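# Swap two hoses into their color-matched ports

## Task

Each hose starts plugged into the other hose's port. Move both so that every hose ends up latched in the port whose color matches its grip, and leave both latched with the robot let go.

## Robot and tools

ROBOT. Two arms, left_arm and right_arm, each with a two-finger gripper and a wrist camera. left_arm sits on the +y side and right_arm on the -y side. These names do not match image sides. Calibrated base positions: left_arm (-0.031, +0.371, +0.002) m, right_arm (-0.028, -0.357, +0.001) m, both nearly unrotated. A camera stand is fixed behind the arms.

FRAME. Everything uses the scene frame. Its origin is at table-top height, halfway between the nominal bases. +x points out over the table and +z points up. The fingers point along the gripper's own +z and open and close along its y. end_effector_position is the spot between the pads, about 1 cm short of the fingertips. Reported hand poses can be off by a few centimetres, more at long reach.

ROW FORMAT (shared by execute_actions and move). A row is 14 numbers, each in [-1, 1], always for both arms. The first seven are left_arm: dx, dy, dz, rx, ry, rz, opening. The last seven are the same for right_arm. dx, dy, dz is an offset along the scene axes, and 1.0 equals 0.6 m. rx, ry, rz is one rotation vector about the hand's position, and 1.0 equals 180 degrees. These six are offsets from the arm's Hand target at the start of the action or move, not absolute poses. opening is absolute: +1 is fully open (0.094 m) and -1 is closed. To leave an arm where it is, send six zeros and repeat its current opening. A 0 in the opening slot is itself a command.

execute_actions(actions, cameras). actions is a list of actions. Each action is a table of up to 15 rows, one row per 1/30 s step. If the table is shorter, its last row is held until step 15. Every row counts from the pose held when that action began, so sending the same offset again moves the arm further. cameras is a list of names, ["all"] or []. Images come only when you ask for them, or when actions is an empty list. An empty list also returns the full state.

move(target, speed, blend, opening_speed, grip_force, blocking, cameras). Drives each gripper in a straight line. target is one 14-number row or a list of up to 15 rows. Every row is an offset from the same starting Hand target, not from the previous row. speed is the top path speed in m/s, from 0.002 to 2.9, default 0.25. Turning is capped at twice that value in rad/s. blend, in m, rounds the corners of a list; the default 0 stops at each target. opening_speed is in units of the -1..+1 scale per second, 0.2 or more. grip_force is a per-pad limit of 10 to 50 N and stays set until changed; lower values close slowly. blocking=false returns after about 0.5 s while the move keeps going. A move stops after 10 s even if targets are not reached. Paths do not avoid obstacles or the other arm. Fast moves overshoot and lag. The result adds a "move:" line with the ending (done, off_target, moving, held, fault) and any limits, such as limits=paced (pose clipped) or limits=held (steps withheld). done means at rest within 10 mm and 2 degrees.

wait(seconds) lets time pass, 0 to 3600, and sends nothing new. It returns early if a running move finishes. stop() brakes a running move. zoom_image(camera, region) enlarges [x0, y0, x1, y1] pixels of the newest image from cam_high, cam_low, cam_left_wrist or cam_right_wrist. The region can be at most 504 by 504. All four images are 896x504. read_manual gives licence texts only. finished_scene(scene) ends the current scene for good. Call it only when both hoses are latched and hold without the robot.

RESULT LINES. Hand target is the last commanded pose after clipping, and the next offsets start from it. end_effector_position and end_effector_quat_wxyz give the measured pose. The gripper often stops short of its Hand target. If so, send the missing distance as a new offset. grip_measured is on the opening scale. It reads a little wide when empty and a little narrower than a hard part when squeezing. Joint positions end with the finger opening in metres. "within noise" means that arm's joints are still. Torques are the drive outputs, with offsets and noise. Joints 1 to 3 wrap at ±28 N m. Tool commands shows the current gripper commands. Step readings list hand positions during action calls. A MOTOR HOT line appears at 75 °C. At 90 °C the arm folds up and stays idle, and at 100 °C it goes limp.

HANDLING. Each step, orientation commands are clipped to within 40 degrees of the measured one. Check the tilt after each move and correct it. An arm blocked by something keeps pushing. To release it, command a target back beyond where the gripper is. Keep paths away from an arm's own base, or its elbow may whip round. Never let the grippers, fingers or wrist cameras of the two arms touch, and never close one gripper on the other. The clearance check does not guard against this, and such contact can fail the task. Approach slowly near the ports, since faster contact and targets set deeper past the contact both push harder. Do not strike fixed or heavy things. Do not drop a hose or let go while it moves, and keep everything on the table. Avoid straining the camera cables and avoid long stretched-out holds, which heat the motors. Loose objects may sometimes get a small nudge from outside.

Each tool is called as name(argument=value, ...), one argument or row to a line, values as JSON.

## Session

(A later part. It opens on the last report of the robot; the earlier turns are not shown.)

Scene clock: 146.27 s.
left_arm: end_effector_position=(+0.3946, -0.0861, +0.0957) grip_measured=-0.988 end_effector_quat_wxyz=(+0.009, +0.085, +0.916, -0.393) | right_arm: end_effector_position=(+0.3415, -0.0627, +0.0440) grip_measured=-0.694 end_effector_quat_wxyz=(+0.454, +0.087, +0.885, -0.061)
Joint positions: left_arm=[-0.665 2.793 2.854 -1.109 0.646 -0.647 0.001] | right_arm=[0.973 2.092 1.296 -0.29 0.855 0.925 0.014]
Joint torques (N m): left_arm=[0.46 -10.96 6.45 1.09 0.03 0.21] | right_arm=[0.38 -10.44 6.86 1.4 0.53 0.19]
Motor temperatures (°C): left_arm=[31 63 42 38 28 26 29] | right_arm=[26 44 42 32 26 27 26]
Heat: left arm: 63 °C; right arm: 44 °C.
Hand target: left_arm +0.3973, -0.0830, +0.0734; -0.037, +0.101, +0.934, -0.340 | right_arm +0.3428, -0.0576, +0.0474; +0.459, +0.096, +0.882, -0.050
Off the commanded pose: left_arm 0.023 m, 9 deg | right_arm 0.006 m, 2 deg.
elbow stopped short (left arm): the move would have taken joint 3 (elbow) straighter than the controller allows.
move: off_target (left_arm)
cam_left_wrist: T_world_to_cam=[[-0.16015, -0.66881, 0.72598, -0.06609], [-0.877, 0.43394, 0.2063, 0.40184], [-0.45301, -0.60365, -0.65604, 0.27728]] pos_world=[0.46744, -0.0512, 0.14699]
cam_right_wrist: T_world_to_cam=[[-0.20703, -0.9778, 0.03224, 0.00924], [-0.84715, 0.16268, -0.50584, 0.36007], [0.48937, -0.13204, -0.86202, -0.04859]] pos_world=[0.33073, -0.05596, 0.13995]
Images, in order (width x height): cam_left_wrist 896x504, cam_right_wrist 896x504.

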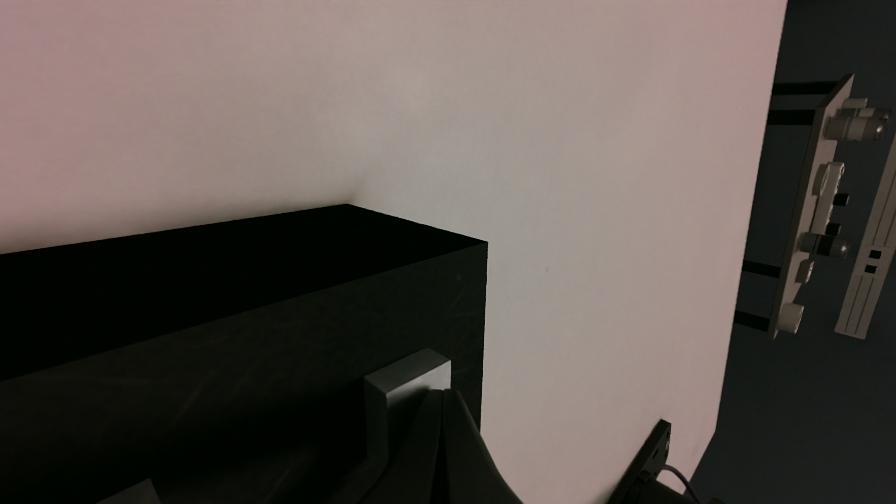

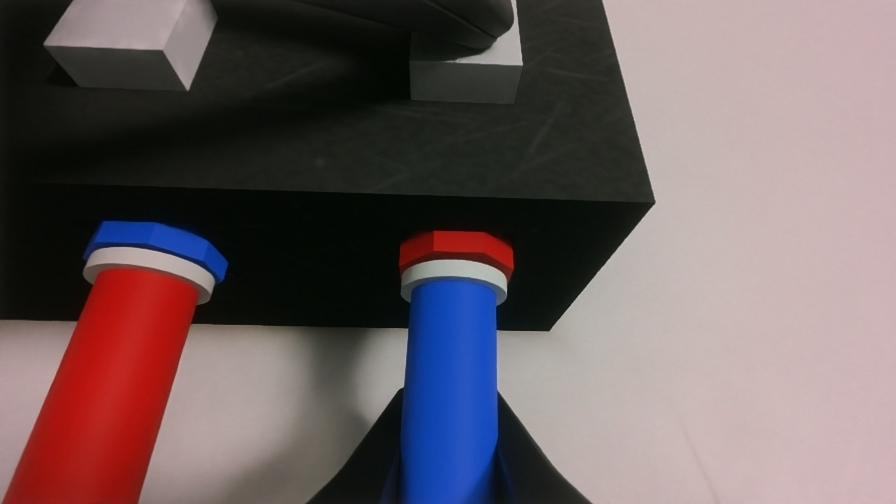

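move(
  target=[-0.003,0,-0.06,0,0,0,-1,0,0,0,0,0,0,-0.9],
  speed=0.15,
  cameras=["cam_right_wrist","cam_left_wrist"],
)

Scene clock: 150.57 s.
left_arm: end_effector_position=(+0.3969, -0.0950, +0.0943) grip_measured=-0.988 end_effector_quat_wxyz=(+0.017, +0.110, +0.903, -0.415) | right_arm: end_effector_position=(+0.3415, -0.0627, +0.0440) grip_measured=-0.694 end_effector_quat_wxyz=(+0.454, +0.087, +0.885, -0.061)
Joint positions: left_arm=[-0.665 2.812 2.854 -1.053 0.688 -0.615 0.001] | right_arm=[0.973 2.092 1.296 -0.29 0.855 0.925 0.014]
Joint torques (N m): left_arm=[0.34 -8.96 4.37 0.82 -0.42 0.21] | right_arm=[0.35 -10.44 6.82 1.4 0.53 0.19]
Motor temperatures (°C): left_arm=[31 63 42 37 28 26 29] | right_arm=[26 45 41 32 26 27 26]
Heat: left arm: 63 °C; right arm: 45 °C.
Hand target: left_arm +0.3955, -0.0830, +0.0373; -0.037, +0.101, +0.934, -0.340 | right_arm +0.3428, -0.0576, +0.0474; +0.459, +0.096, +0.882, -0.050
Off the commanded pose: left_arm 0.058 m, 11 deg | right_arm 0.006 m, 2 deg.
move: off_target (left_arm)
cam_left_wrist: T_world_to_cam=[[-0.21086, -0.62184, 0.75422, -0.04894], [-0.86281, 0.48106, 0.15541, 0.41169], [-0.45946, -0.61798, -0.63797, 0.27154]] pos_world=[0.46965, -0.06067, 0.14616]
cam_right_wrist: T_world_to_cam=[[-0.20703, -0.9778, 0.03224, 0.00924], [-0.84715, 0.16268, -0.50584, 0.36007], [0.48937, -0.13204, -0.86202, -0.04859]] pos_world=[0.33073, -0.05596, 0.13995]
Images, in order (width x height): cam_left_wrist 896x504, cam_right_wrist 896x504.

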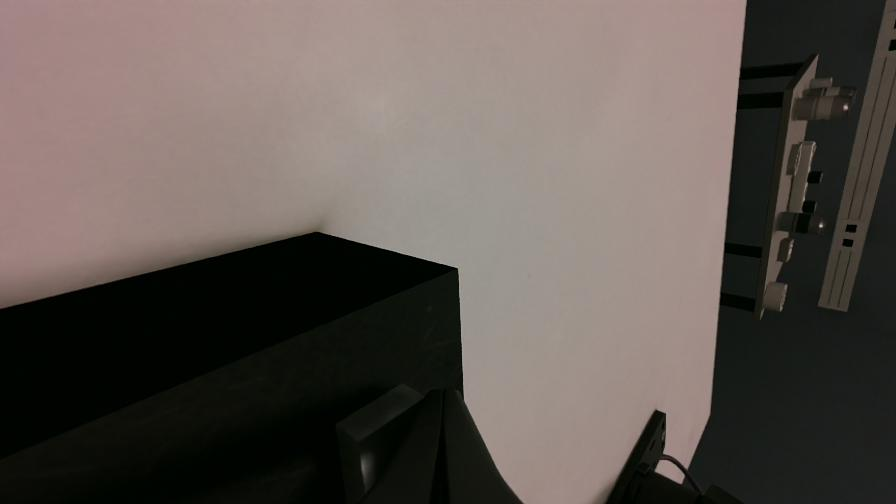

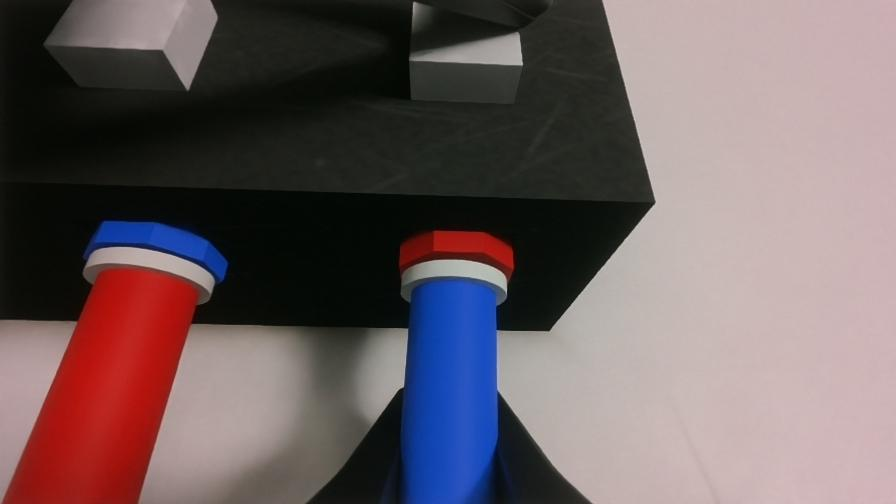

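move(
  target=[0,0,0,0,0,0,-1,-0.04,0.0088,0,0,0,0,-0.9],
  speed=0.1,
  cameras=["cam_right_wrist","cam_left_wrist"],
)

Scene clock: 154.97 s.
left_arm: end_effector_position=(+0.3969, -0.0951, +0.0944) grip_measured=-0.988 end_effector_quat_wxyz=(+0.017, +0.111, +0.903, -0.415) | right_arm: end_effector_position=(+0.3391, -0.0603, +0.0453) grip_measured=-0.695 end_effector_quat_wxyz=(+0.459, +0.104, +0.881, -0.052)
Joint positions: left_arm=[-0.665 2.812 2.854 -1.053 0.688 -0.615 0.001] | right_arm=[0.983 2.092 1.296 -0.29 0.866 0.972 0.014]
Joint torques (N m): left_arm=[0.34 -9.03 4.26 0.82 -0.43 0.21] | right_arm=[4.52 -12.16 4.49 0.86 0.69 0.47]
Motor temperatures (°C): left_arm=[31 62 42 37 28 26 29] | right_arm=[26 45 41 32 26 27 26]
Heat: left arm: 62 °C; right arm: 45 °C.
Hand target: left_arm +0.3955, -0.0830, +0.0373; -0.037, +0.101, +0.934, -0.340 | right_arm +0.3187, -0.0523, +0.0474; +0.459, +0.096, +0.882, -0.050
Off the commanded pose: left_arm 0.058 m, 11 deg | right_arm 0.022 m, 1 deg.
move: off_target (right_arm)
cam_left_wrist: T_world_to_cam=[[-0.21106, -0.62166, 0.75432, -0.04885], [-0.86287, 0.48107, 0.15503, 0.41178], [-0.45925, -0.61816, -0.63794, 0.27143]] pos_world=[0.46965, -0.06067, 0.14616]
cam_right_wrist: T_world_to_cam=[[-0.22911, -0.9734, -0.00272, 0.02033], [-0.83467, 0.1979, -0.51397, 0.35656], [0.50083, -0.11549, -0.85781, -0.04911]] pos_world=[0.32686, -0.05645, 0.14119]
Images, in order (width x height): cam_left_wrist 896x504, cam_right_wrist 896x504.

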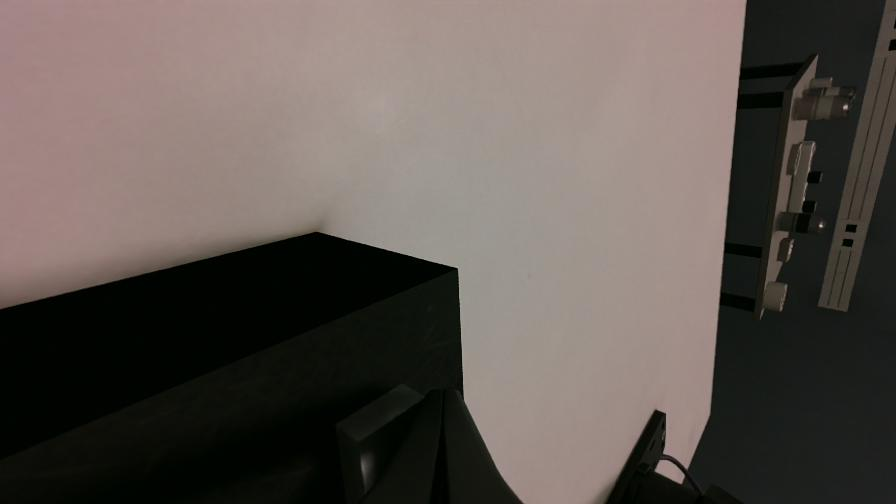

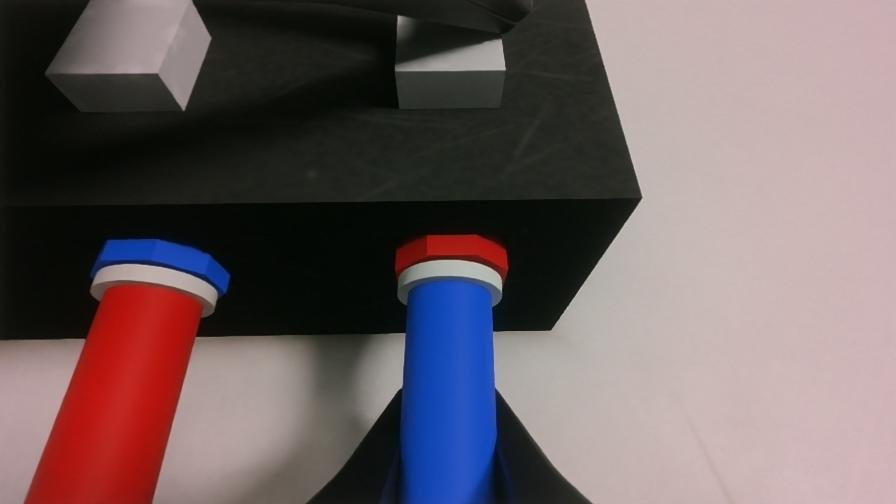

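move(
  target=[
    [-0.009,0.088,0.2045,0,0,0,-1,0.036,-0.008,0,0,0,0,-0.9],
    [-0.009,0.088,0.2045,0,0,0,-1,0.036,-0.008,0,0,0,0,-0.15],
    [-0.209,0.338,0.221,0.1372,-0.3298,0.1063,-1,-0.043,0.004,0.06,0,0,0,-0.15],
    [-0.209,0.338,0.221,0.1372,-0.3298,0.1063,-1,-0.043,0.004,0.25,0,0,0,-0.15],
    [-0.209,0.338,0.221,0.1372,-0.3298,0.1063,-0.15,0.161,-0.0483,0.22,0.1649,0.2733,0.0536,-1],
    [-0.2125,0.0367,0.1128,0.1372,-0.3298,0.1063,-0.15,0.161,-0.0483,0.1177,0.1649,0.2733,0.0536,-1],
  ],
  speed=0.3,
  cameras=["cam_right_wrist","cam_left_wrist","cam_high"],
)

Scene clock: 175.93 s.
left_arm: end_effector_position=(+0.3059, +0.0728, +0.1550) grip_measured=-0.988 end_effector_quat_wxyz=(+0.292, +0.099, +0.939, -0.152) | right_arm: end_effector_position=(+0.3105, -0.0544, +0.0506) grip_measured=-0.152 end_effector_quat_wxyz=(+0.446, +0.079, +0.889, -0.064)
Joint positions: left_arm=[-0.781 1.673 1.321 -0.558 -0.115 -0.521 0.001] | right_arm=[1.046 2.058 1.296 -0.414 0.872 1.019 0.04]
Joint torques (N m): left_arm=[0.08 -10.02 5.08 1.7 -0.15 -0.05] | right_arm=[-0.13 -10.22 5.9 1.16 0.53 0.03]
Motor temperatures (°C): left_arm=[30 61 41 36 28 26 29] | right_arm=[26 49 40 31 27 27 26]
Heat: left arm: 61 °C; right arm: 49 °C.
Hand target: left_arm +0.3066, +0.0727, +0.1684; +0.311, +0.092, +0.932, -0.161 (not the last commanded pose) | right_arm +0.3109, -0.0543, +0.0505; +0.446, +0.081, +0.889, -0.063 (not the last commanded pose)
Tool commands: left_gripper/opening=-1.0 right_gripper/opening=-0.15
Off the commanded pose: left_arm 0.148 m, 23 deg | right_arm 0.127 m, 58 deg.
elbow stopped short (left arm): the move would have taken joint 3 (elbow) straighter than the controller allows.
move: held (left_arm, right_arm; a check stopped the path); path passed 2 of 6 targets; target 5's new opening was not sent; limits=held
pose unreachable (left arm): on one or more control steps of this call, first in action 0 (counted from 0), this arm could not follow its commanded pose, so it was not sent that pose on those steps. It may still have moved: this result reports where it is.
cause: moving toward the commanded pose would bring a part of the arm too close to another arm (this arm's gripper housing and the right arm's wrist (the part past joint 4), along the way the arms are being sent, or toward where that arm still pushes).
pose unreachable (right arm): on one or more control steps of this call, first in action 0 (counted from 0), this arm could not follow its commanded pose, so it was not sent that pose on those steps. It may still have moved: this result reports where it is.
cause: moving toward the commanded pose would bring a part of the arm too close to another arm (this arm's wrist (the part past joint 4) and the left arm's gripper housing, where that arm would come to rest).
cam_left_wrist: T_world_to_cam=[[-0.27802, -0.93057, 0.23821, 0.11359], [-0.9511, 0.23194, -0.20399, 0.34383], [0.13458, -0.28328, -0.94955, 0.21441]] pos_world=[0.32975, 0.08669, 0.24667]
cam_right_wrist: T_world_to_cam=[[-0.19578, -0.97957, 0.04592, 0.00638], [-0.85841, 0.14855, -0.49098, 0.33778], [0.47413, -0.13554, -0.86996, -0.02173]] pos_world=[0.30151, -0.04687, 0.14665]
Images, in order (width x height): cam_high 896x504, cam_left_wrist 896x504, cam_right_wrist 896x504.

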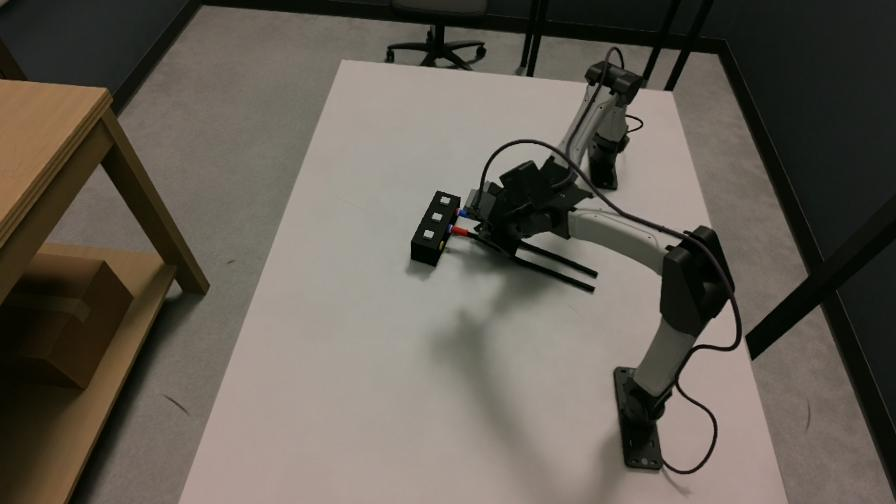

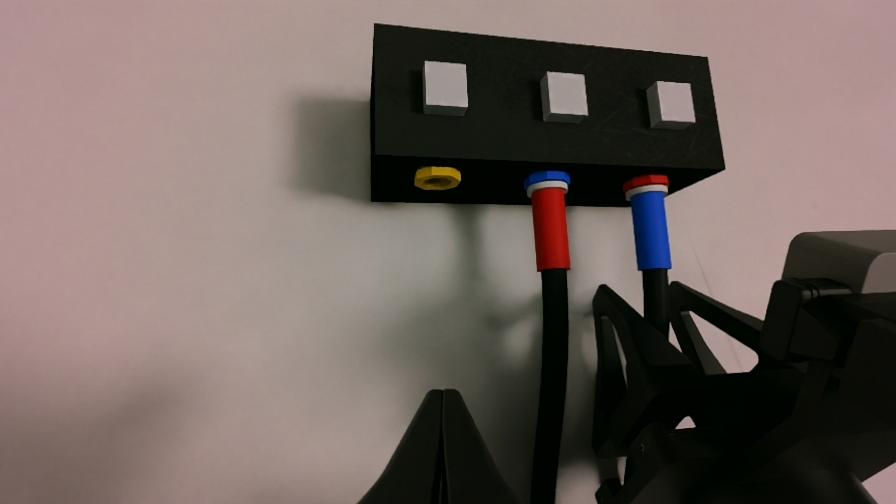

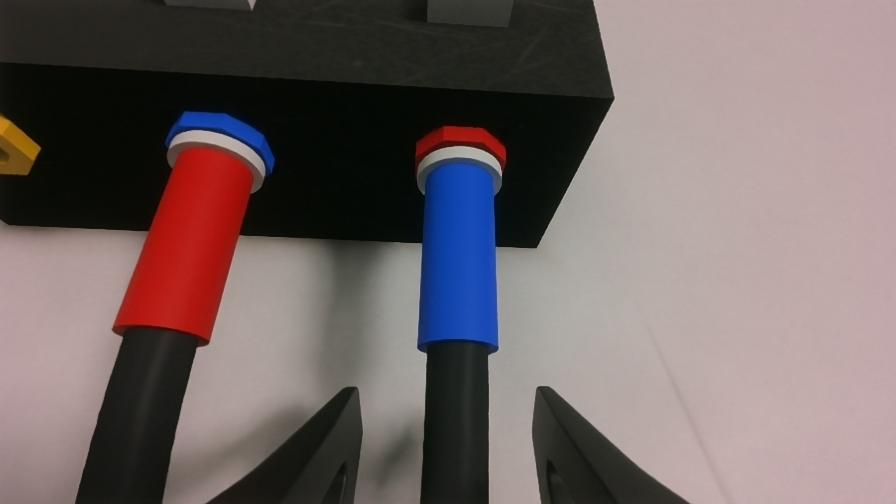

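move(
  target=[
    [-0.061,0.212,0,0,0,0,-1,0,0,0,0,0,0,-0.15],
    [-0.061,0.212,0,0.0533,-0.1053,0.0322,-1,-0.033,0.005,0.217,0,0,0,-0.15],
    [-0.061,0.212,0,0.0533,-0.1053,0.0322,-0.15,0.174,-0.045,0.1125,0.1733,0.2653,0.042,-1],
  ],
  speed=0.3,
  blend=[0.02,0.03,0],
  cameras=["cam_right_wrist","cam_left_wrist"],
)

Scene clock: 187.33 s.
left_arm: end_effector_position=(+0.2695, +0.2008, +0.1624) grip_measured=-0.152 end_effector_quat_wxyz=(+0.445, +0.095, +0.889, -0.048) | right_arm: end_effector_position=(+0.4167, -0.0841, +0.1215) grip_measured=-0.989 end_effector_quat_wxyz=(+0.030, +0.108, +0.979, +0.171)
Joint positions: left_arm=[-0.721 1.145 0.741 -0.302 -0.391 -0.315 0.04] | right_arm=[0.485 2.42 2.452 -1.359 -0.253 0.718 0.001]
Joint torques (N m): left_arm=[-0.18 -4.48 5.3 1.93 -0.24 0.12] | right_arm=[0.06 -11.26 8.91 0.68 -0.22 -0.06]
Motor temperatures (°C): left_arm=[30 58 41 37 28 26 28] | right_arm=[26 49 41 31 26 27 26]
Heat: left arm: 58 °C; right arm: 49 °C.
Hand target: left_arm +0.2700, +0.1999, +0.1684; +0.459, +0.096, +0.882, -0.050 | right_arm +0.4153, -0.0812, +0.1182; +0.019, +0.106, +0.979, +0.173
Off the commanded pose: left_arm 0.006 m, 2 deg | right_arm 0.005 m, 1 deg.
move: done
cam_left_wrist: T_world_to_cam=[[-0.21932, -0.9756, 0.01014, 0.25101], [-0.85574, 0.18736, -0.48229, 0.30946], [0.46862, -0.11445, -0.87595, 0.12662]] pos_world=[0.26053, 0.20139, 0.25761]
cam_right_wrist: T_world_to_cam=[[-0.19926, -0.91843, -0.34173, 0.04856], [-0.92949, 0.06667, 0.36278, 0.38722], [-0.3104, 0.38992, -0.86696, 0.35643]] pos_world=[0.48023, -0.12019, 0.18513]
Images, in order (width x height): cam_left_wrist 896x504, cam_right_wrist 896x504.

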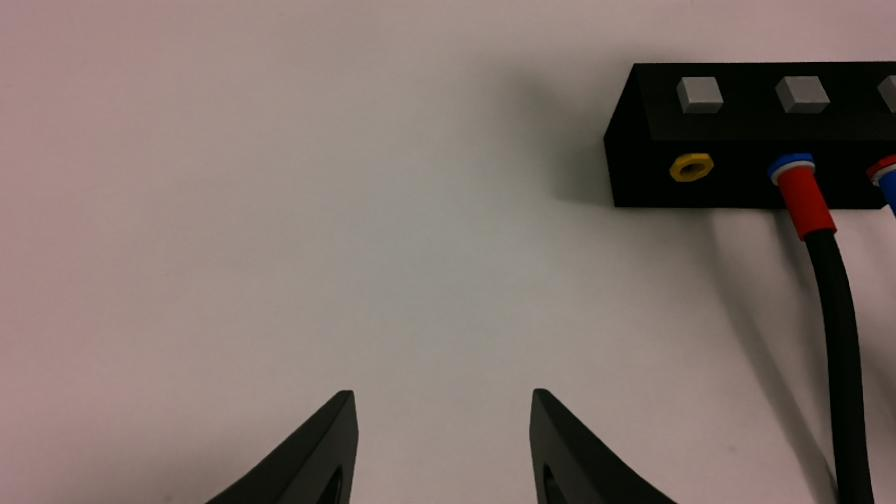

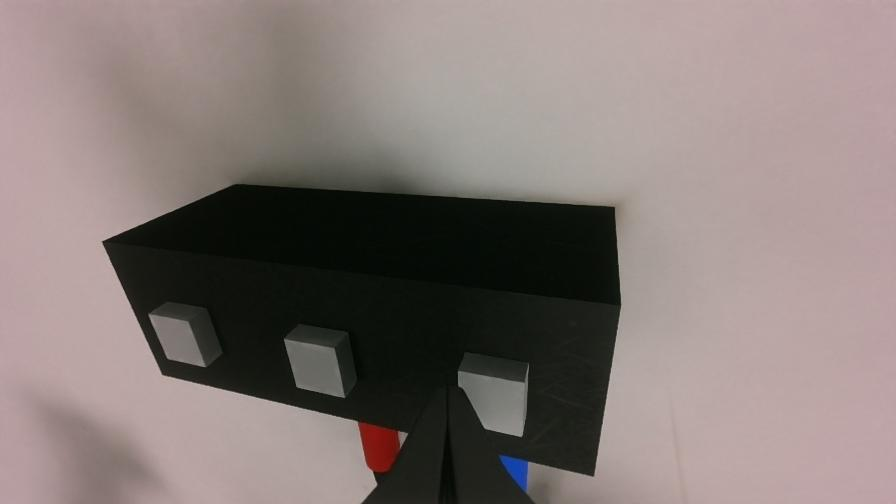

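move(
  target=[-0.003,-0.438,-0.08,0,0,0,-0.15,-0.028,0.002,-0.025,0,0,0,-1],
  speed=0.25,
  cameras=["cam_right_wrist","cam_left_wrist"],
)

Scene clock: 193.73 s.
left_arm: end_effector_position=(+0.2639, -0.0558, +0.1071) grip_measured=-0.152 end_effector_quat_wxyz=(+0.447, +0.112, +0.887, -0.037) | right_arm: end_effector_position=(+0.4078, -0.0848, +0.1015) grip_measured=-0.989 end_effector_quat_wxyz=(+0.027, +0.106, +0.979, +0.172)
Joint positions: left_arm=[-1.205 2.06 1.506 -0.377 -0.732 -0.691 0.04] | right_arm=[0.491 2.342 2.233 -1.222 -0.257 0.719 0.001]
Joint torques (N m): left_arm=[0.38 -10.06 8.31 1.39 -0.46 -0.11] | right_arm=[1.26 -14.52 4.29 0.88 -0.13 0.11]
Motor temperatures (°C): left_arm=[30 56 41 37 28 26 28] | right_arm=[26 49 41 30 26 27 26]
Heat: left arm: 56 °C; right arm: 49 °C.
Hand target: left_arm +0.2681, -0.0629, +0.1205; +0.459, +0.096, +0.882, -0.050 | right_arm +0.3985, -0.0800, +0.1030; +0.019, +0.106, +0.979, +0.173
Off the commanded pose: left_arm 0.016 m, 3 deg | right_arm 0.011 m, 1 deg.
move: off_target (left_arm, right_arm)
cam_left_wrist: T_world_to_cam=[[-0.23989, -0.9705, -0.02419, 0.00938], [-0.84666, 0.22134, -0.48391, 0.32573], [0.47499, -0.09561, -0.87478, 0.05071]] pos_world=[0.25395, -0.05814, 0.20222]
cam_right_wrist: T_world_to_cam=[[-0.19611, -0.91903, -0.34195, 0.03799], [-0.92779, 0.06103, 0.36807, 0.38452], [-0.3174, 0.38944, -0.86464, 0.33907]] pos_world=[0.47183, -0.1206, 0.16463]
Images, in order (width x height): cam_left_wrist 896x504, cam_right_wrist 896x504.

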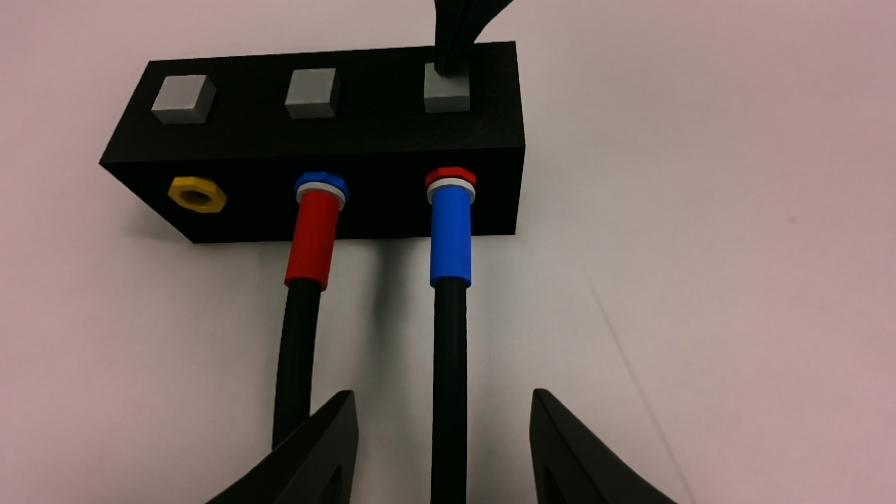

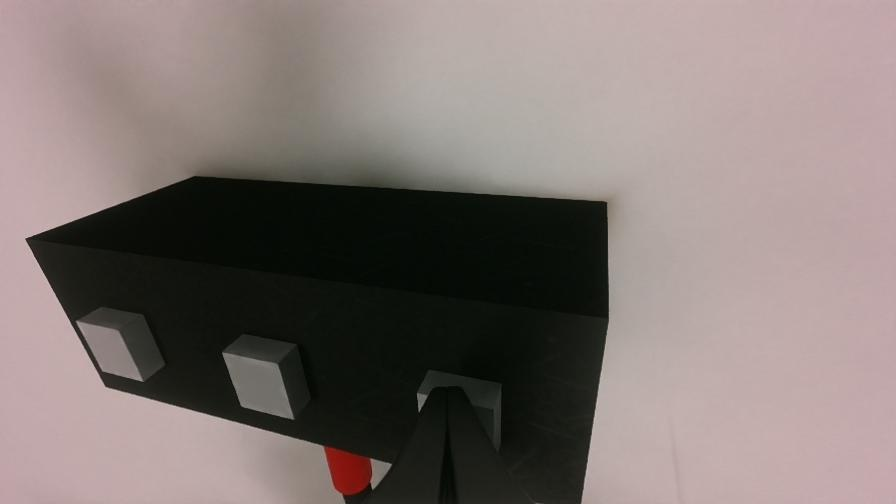

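move(
  target=[0.104,-0.0283,-0.0875,0,0,0,-0.15,0,-0.005,-0.04,0,0,0,-1],
  speed=0.15,
  cameras=["cam_right_wrist","cam_left_wrist"],
)

Scene clock: 200.87 s.
left_arm: end_effector_position=(+0.3242, -0.0682, +0.0547) grip_measured=-0.152 end_effector_quat_wxyz=(+0.447, +0.101, +0.888, -0.031) | right_arm: end_effector_position=(+0.4091, -0.0811, +0.1003) grip_measured=-0.989 end_effector_quat_wxyz=(+0.043, +0.101, +0.975, +0.192)
Joint positions: left_arm=[-1.099 2.269 1.614 -0.224 -0.682 -0.606 0.04] | right_arm=[0.491 2.288 2.119 -1.11 -0.273 0.719 0.001]
Joint torques (N m): left_arm=[0.65 -11.3 8.14 1.65 -0.17 0.11] | right_arm=[0.73 -11.07 3.43 0.91 0.03 0.05]
Motor temperatures (°C): left_arm=[30 56 41 37 28 26 28] | right_arm=[26 50 40 30 26 27 26]
Heat: left arm: 56 °C; right arm: 50 °C.
Hand target: left_arm +0.3306, -0.0799, +0.0679; +0.459, +0.096, +0.882, -0.050 | right_arm +0.3984, -0.0830, +0.0790; +0.019, +0.106, +0.979, +0.173
Off the commanded pose: left_arm 0.019 m, 3 deg | right_arm 0.024 m, 4 deg.
move: off_target (left_arm, right_arm)
cam_left_wrist: T_world_to_cam=[[-0.21535, -0.97617, -0.0267, 0.00234], [-0.85208, 0.20119, -0.48321, 0.35453], [0.47707, -0.08131, -0.8751, -0.02464]] pos_world=[0.31435, -0.07104, 0.14982]
cam_right_wrist: T_world_to_cam=[[-0.17792, -0.90608, -0.38388, 0.03917], [-0.94182, 0.04375, 0.33325, 0.39376], [-0.28515, 0.42084, -0.86115, 0.326]] pos_world=[0.47078, -0.11894, 0.16456]
Images, in order (width x height): cam_left_wrist 896x504, cam_right_wrist 896x504.

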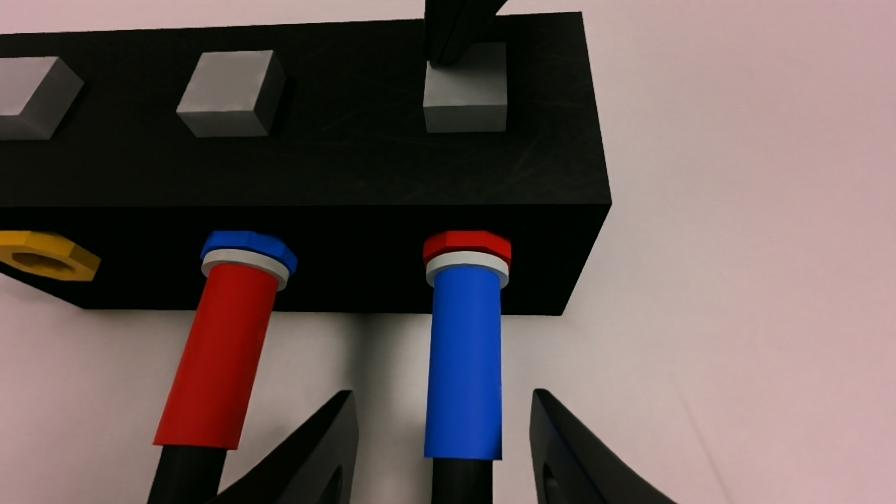

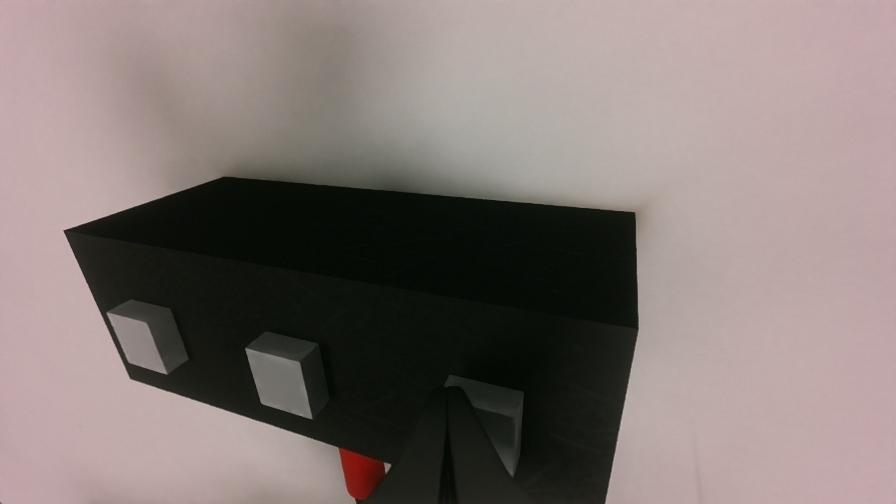

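move(
  target=[
    [0.0083,-0.011,0,0,0,0,-0.15,0.0068,-0.005,0.0767,0,0,0,-1],
    [0.0083,-0.011,0,0,0,0,-0.9,0.0068,-0.005,-0.0233,0,0,0,-1],
  ],
  speed=0.15,
  opening_speed=1,
  cameras=["cam_right_wrist","cam_left_wrist"],
)

Scene clock: 210.63 s.
left_arm: end_effector_position=(+0.3294, -0.0790, +0.0581) grip_measured=-0.898 end_effector_quat_wxyz=(+0.452, +0.099, +0.886, -0.039) | right_arm: end_effector_position=(+0.4091, -0.0771, +0.1002) grip_measured=-0.989 end_effector_quat_wxyz=(+0.045, +0.098, +0.972, +0.208)
Joint positions: left_arm=[-1.099 2.298 1.667 -0.225 -0.68 -0.603 0.005] | right_arm=[0.489 2.273 2.082 -1.068 -0.3 0.717 0.001]
Joint torques (N m): left_arm=[0.95 -11.34 8.27 1.49 -0.17 0.11] | right_arm=[0.02 -8.91 3.34 0.99 0.27 -0.05]
Motor temperatures (°C): left_arm=[30 58 43 37 28 26 28] | right_arm=[26 51 40 30 26 27 26]
Heat: left arm: 58 °C; right arm: 51 °C.
Hand target: left_arm +0.3356, -0.0865, +0.0680; +0.459, +0.096, +0.882, -0.050 | right_arm +0.4026, -0.0860, +0.0651; +0.019, +0.106, +0.979, +0.173
Off the commanded pose: left_arm 0.014 m, 2 deg | right_arm 0.037 m, 5 deg.
move: off_target (left_arm, right_arm); target 2's new opening was sent with left_arm's hand 0.014 m and 2 deg from that target
cam_left_wrist: T_world_to_cam=[[-0.21881, -0.97571, -0.01071, -0.00665], [-0.8468, 0.19533, -0.49475, 0.36135], [0.48482, -0.09919, -0.86897, -0.02934]] pos_world=[0.31876, -0.07998, 0.15321]
cam_right_wrist: T_world_to_cam=[[-0.16829, -0.89468, -0.4138, 0.04256], [-0.94452, 0.02624, 0.32739, 0.39403], [-0.28205, 0.44594, -0.84946, 0.32383]] pos_world=[0.47066, -0.11668, 0.16369]
Images, in order (width x height): cam_left_wrist 896x504, cam_right_wrist 896x504.

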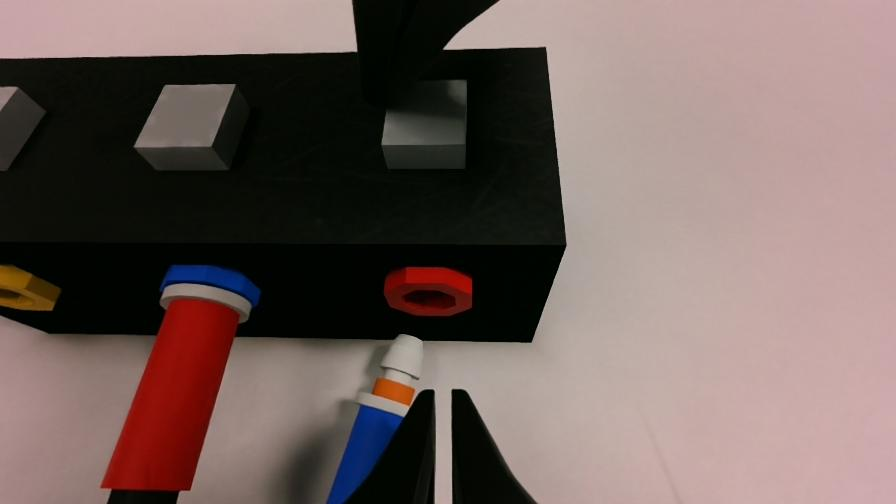

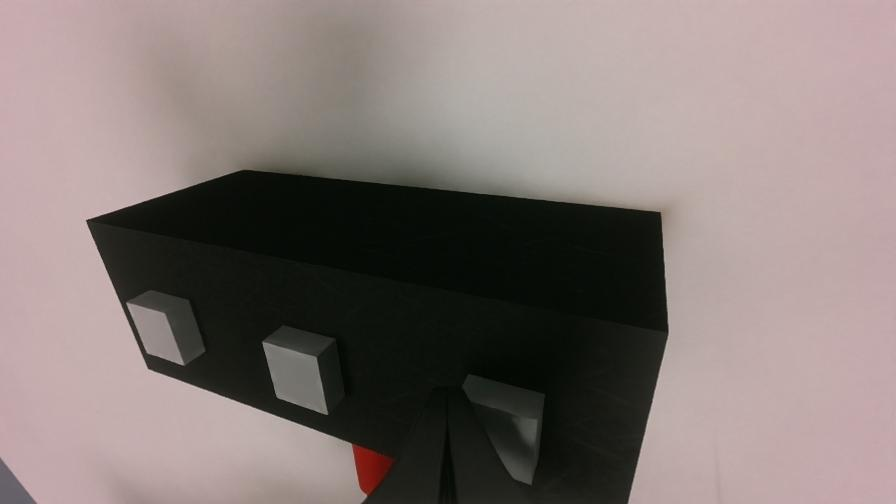

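zoom_image(
  camera="cam_left_wrist",
  region=[250, 250, 600, 504],
)

execute_actions(
  actions=[],
)

zoom_image(
  camera="cam_high",
  region=[400, 170, 620, 310],
)

Scaled by 1.440.

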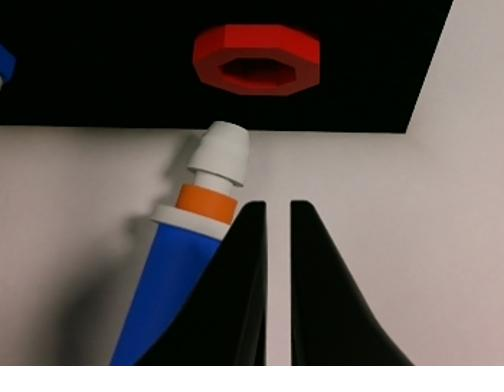

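Scene clock: 214.70 s.
left_arm: end_effector_position=(+0.3294, -0.0790, +0.0581) grip_measured=-0.898 end_effector_quat_wxyz=(+0.452, +0.099, +0.886, -0.039) | right_arm: end_effector_position=(+0.4091, -0.0771, +0.1002) grip_measured=-0.989 end_effector_quat_wxyz=(+0.045, +0.098, +0.972, +0.208)
Joint positions: left_arm=[-1.099 2.298 1.667 -0.225 -0.68 -0.603 0.005] | right_arm=[0.489 2.273 2.082 -1.068 -0.3 0.717 0.001]
Joint velocities: within noise
Joint torques (N m): left_arm=[0.92 -11.34 8.27 1.49 -0.17 0.11] | right_arm=[0.03 -8.92 3.32 0.99 0.27 -0.05]
Motor temperatures (°C): left_arm=[30 59 43 37 28 26 28] | right_arm=[26 51 40 30 26 27 26]
Heat: left arm: 59 °C; right arm: 51 °C.
Hand target: left_arm +0.3356, -0.0865, +0.0680; +0.459, +0.096, +0.882, -0.050 | right_arm +0.4026, -0.0860, +0.0651; +0.019, +0.106, +0.979, +0.173
Tool commands: left_gripper/opening=-0.9 right_gripper/opening=-1.0
Off the commanded pose: left_arm 0.014 m, 2 deg | right_arm 0.037 m, 5 deg.
camera_calibration:
cam_left_wrist: T_world_to_cam=[[-0.21881, -0.97571, -0.01071, -0.00665], [-0.8468, 0.19533, -0.49475, 0.36135], [0.48482, -0.09919, -0.86897, -0.02934]] pos_world=[0.31876, -0.07998, 0.15321]
cam_right_wrist: T_world_to_cam=[[-0.16829, -0.89468, -0.4138, 0.04256], [-0.94452, 0.02624, 0.32739, 0.39403], [-0.28205, 0.44594, -0.84946, 0.32383]] pos_world=[0.47066, -0.11668, 0.16369]

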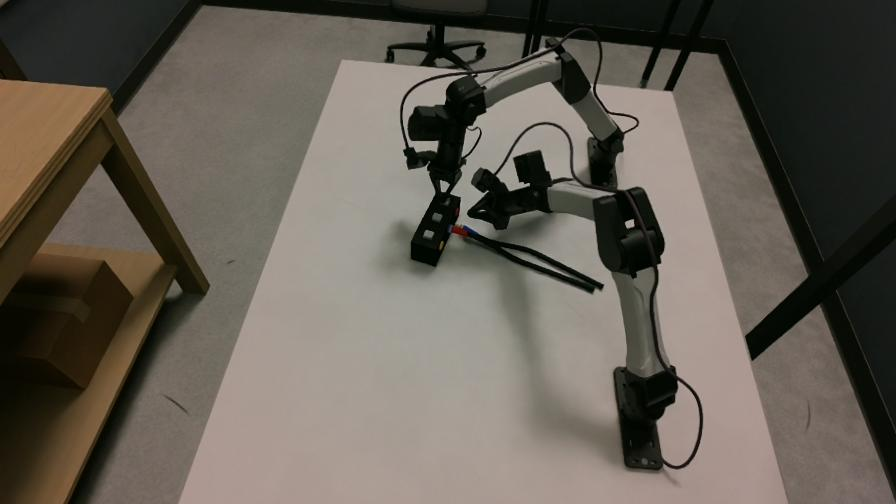

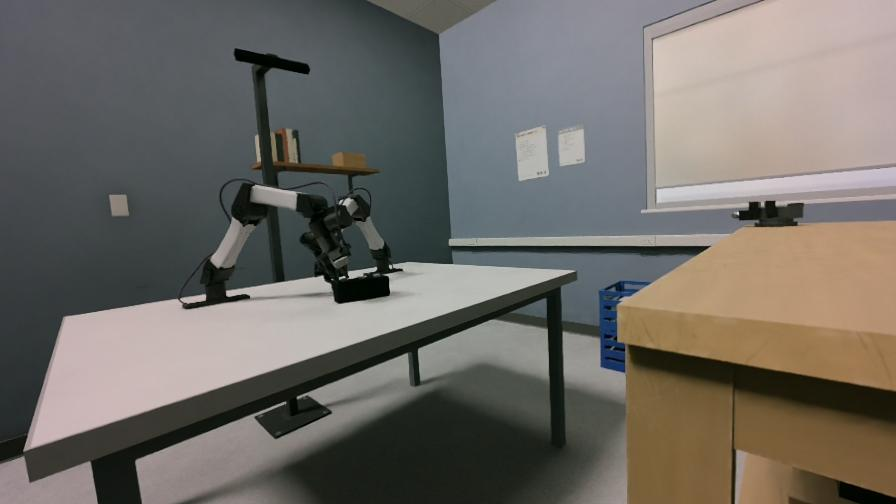

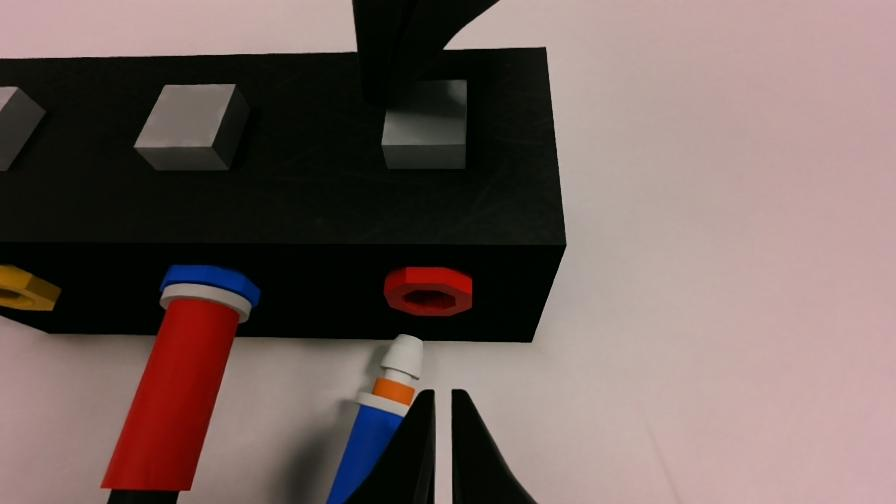

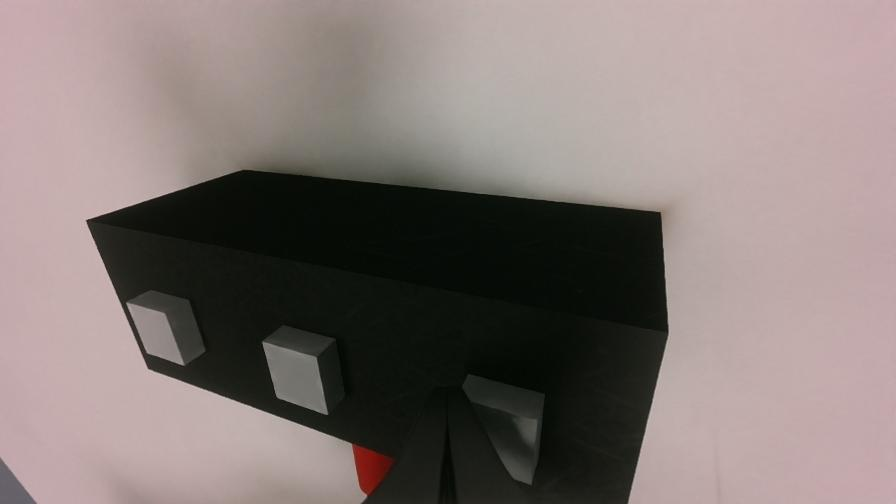

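Scaled by 2.291.

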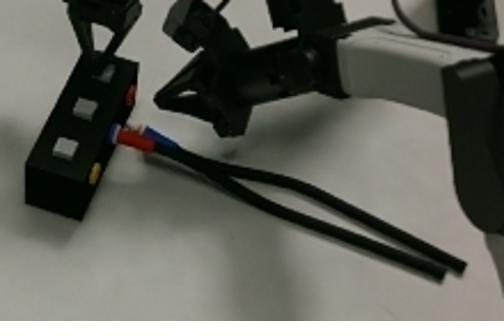

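move(
  target=[
    [-0.06,0.02,0.12,0,0,0,-0.9,0,0,0.125,0,0,0,-1],
    [-0.08,0.116,0.08,0,0,0,-0.9,0.0057,0.0992,0.0865,0,0,0,-1],
    [-0.021,0.111,0.032,0,0,0,-0.15,0.0057,0.0992,0.0865,0,0,0,-1],
  ],
  speed=0.25,
  blend=[0.02,0.0,0],
  cameras=["cam_right_wrist","cam_left_wrist"],
)

Scene clock: 231.03 s.
left_arm: end_effector_position=(+0.3201, -0.0108, +0.0769) grip_measured=-0.152 end_effector_quat_wxyz=(+0.449, +0.097, +0.888, -0.034) | right_arm: end_effector_position=(+0.4034, -0.0216, +0.1233) grip_measured=-0.989 end_effector_quat_wxyz=(+0.028, +0.095, +0.978, +0.186)
Joint positions: left_arm=[-1.043 2.047 1.335 -0.128 -0.647 -0.56 0.04] | right_arm=[0.6 2.622 2.833 -1.497 -0.253 0.811 0.001]
Joint torques (N m): left_arm=[0.21 -10.18 6.71 1.7 -0.15 0.11] | right_arm=[-0.72 -11.86 8.51 0.76 0.06 0.11]
Motor temperatures (°C): left_arm=[30 63 43 37 28 26 28] | right_arm=[26 51 39 30 26 27 26]
Heat: left arm: 63 °C; right arm: 51 °C.
Hand target: left_arm +0.3229, -0.0199, +0.0872; +0.459, +0.096, +0.882, -0.050 | right_arm +0.4060, -0.0264, +0.1170; +0.019, +0.106, +0.979, +0.173
Off the commanded pose: left_arm 0.014 m, 2 deg | right_arm 0.008 m, 2 deg.
move: off_target (left_arm); target 3's new opening was sent with left_arm's hand 0.014 m and 2 deg from that target
cam_left_wrist: T_world_to_cam=[[-0.21077, -0.97739, -0.01703, 0.0559], [-0.85161, 0.19215, -0.4877, 0.35036], [0.47994, -0.08829, -0.87285, 0.00022]] pos_world=[0.31005, -0.01266, 0.17201]
cam_right_wrist: T_world_to_cam=[[-0.1722, -0.91308, -0.36965, 0.0966], [-0.93248, 0.03013, 0.35997, 0.37065], [-0.31755, 0.40667, -0.85661, 0.33139]] pos_world=[0.46749, -0.05774, 0.18616]
Images, in order (width x height): cam_left_wrist 896x504, cam_right_wrist 896x504.

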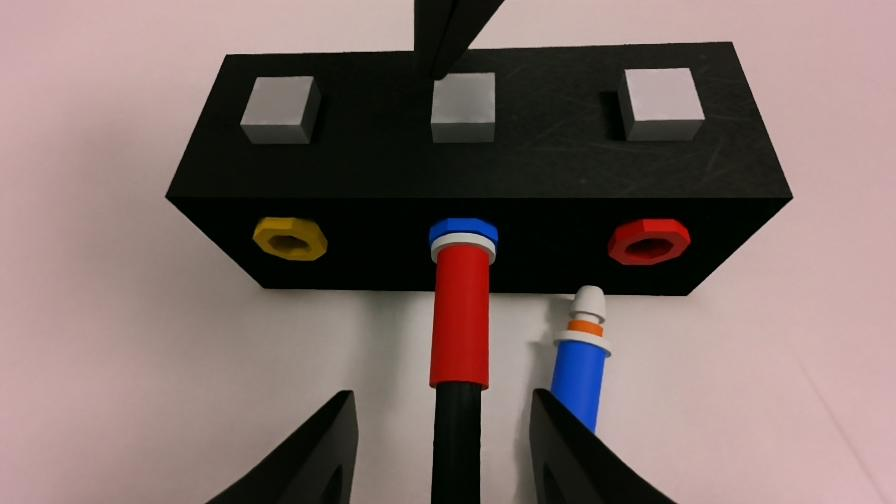

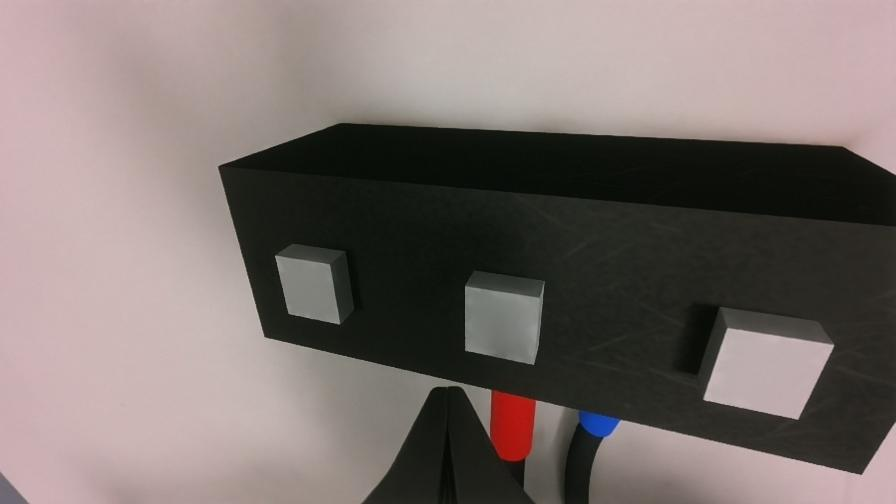

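move(
  target=[
    [0.041,-0.0152,-0.0503,0,0,0,-0.3,0.005,-0.0117,-0.01,0,0,0,-1],
    [0.041,-0.0152,-0.0503,0,0,0,-0.88,0.005,-0.0117,-0.02,0,0,0,-1],
  ],
  speed=0.12,
  opening_speed=1,
  cameras=["cam_right_wrist","cam_left_wrist"],
)

Scene clock: 247.10 s.
left_arm: end_effector_position=(+0.3387, -0.0181, +0.0423) grip_measured=-0.682 end_effector_quat_wxyz=(+0.445, +0.102, +0.889, -0.031) | right_arm: end_effector_position=(+0.4057, -0.0300, +0.1027) grip_measured=-0.989 end_effector_quat_wxyz=(+0.012, +0.104, +0.980, +0.172)
Joint positions: left_arm=[-1.013 2.163 1.37 -0.042 -0.621 -0.526 0.015] | right_arm=[0.585 2.622 2.757 -1.468 -0.253 0.808 0.001]
Joint torques (N m): left_arm=[0.94 -10.59 7.79 1.72 -0.13 0.11] | right_arm=[-0.69 -15.46 4.16 1.07 0.02 -0.06]
Motor temperatures (°C): left_arm=[30 64 44 37 28 26 28] | right_arm=[26 52 40 29 26 27 26]
Heat: left arm: 64 °C; right arm: 52 °C.
Hand target: left_arm +0.3476, -0.0290, +0.0570; +0.459, +0.096, +0.882, -0.050 | right_arm +0.4090, -0.0336, +0.1050; +0.019, +0.106, +0.979, +0.173
Off the commanded pose: left_arm 0.020 m, 3 deg | right_arm 0.005 m, 1 deg.
move: off_target (left_arm); target 2's new opening was sent with left_arm's hand 0.020 m and 3 deg from that target
cam_left_wrist: T_world_to_cam=[[-0.21823, -0.97553, -0.02674, 0.05504], [-0.85419, 0.20419, -0.47819, 0.35146], [0.47195, -0.08151, -0.87785, -0.03647]] pos_world=[0.32944, -0.02104, 0.13752]
cam_right_wrist: T_world_to_cam=[[-0.19719, -0.91996, -0.33881, 0.08851], [-0.91755, 0.05147, 0.39428, 0.37166], [-0.34528, 0.38862, -0.85426, 0.32835]] pos_world=[0.47185, -0.0653, 0.16394]
Images, in order (width x height): cam_left_wrist 896x504, cam_right_wrist 896x504.

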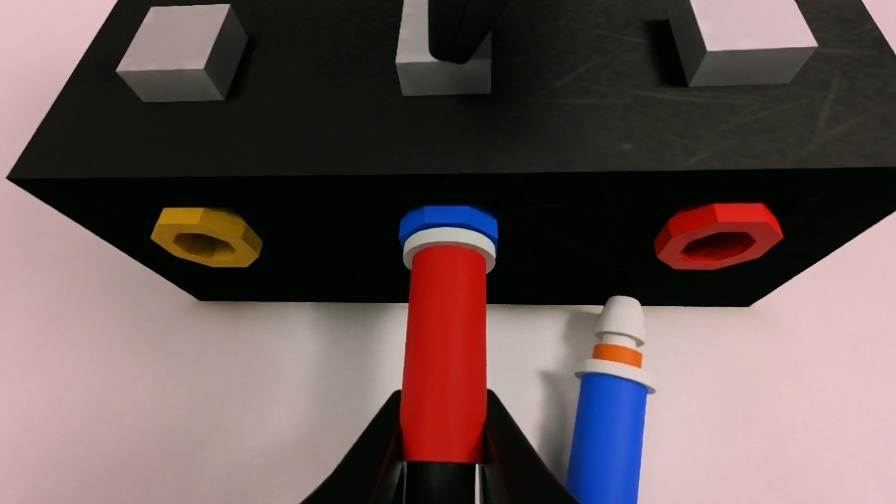

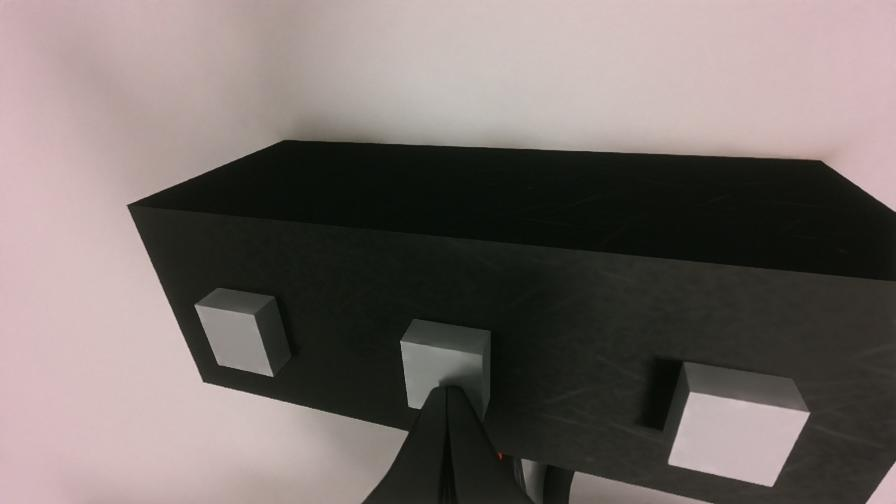

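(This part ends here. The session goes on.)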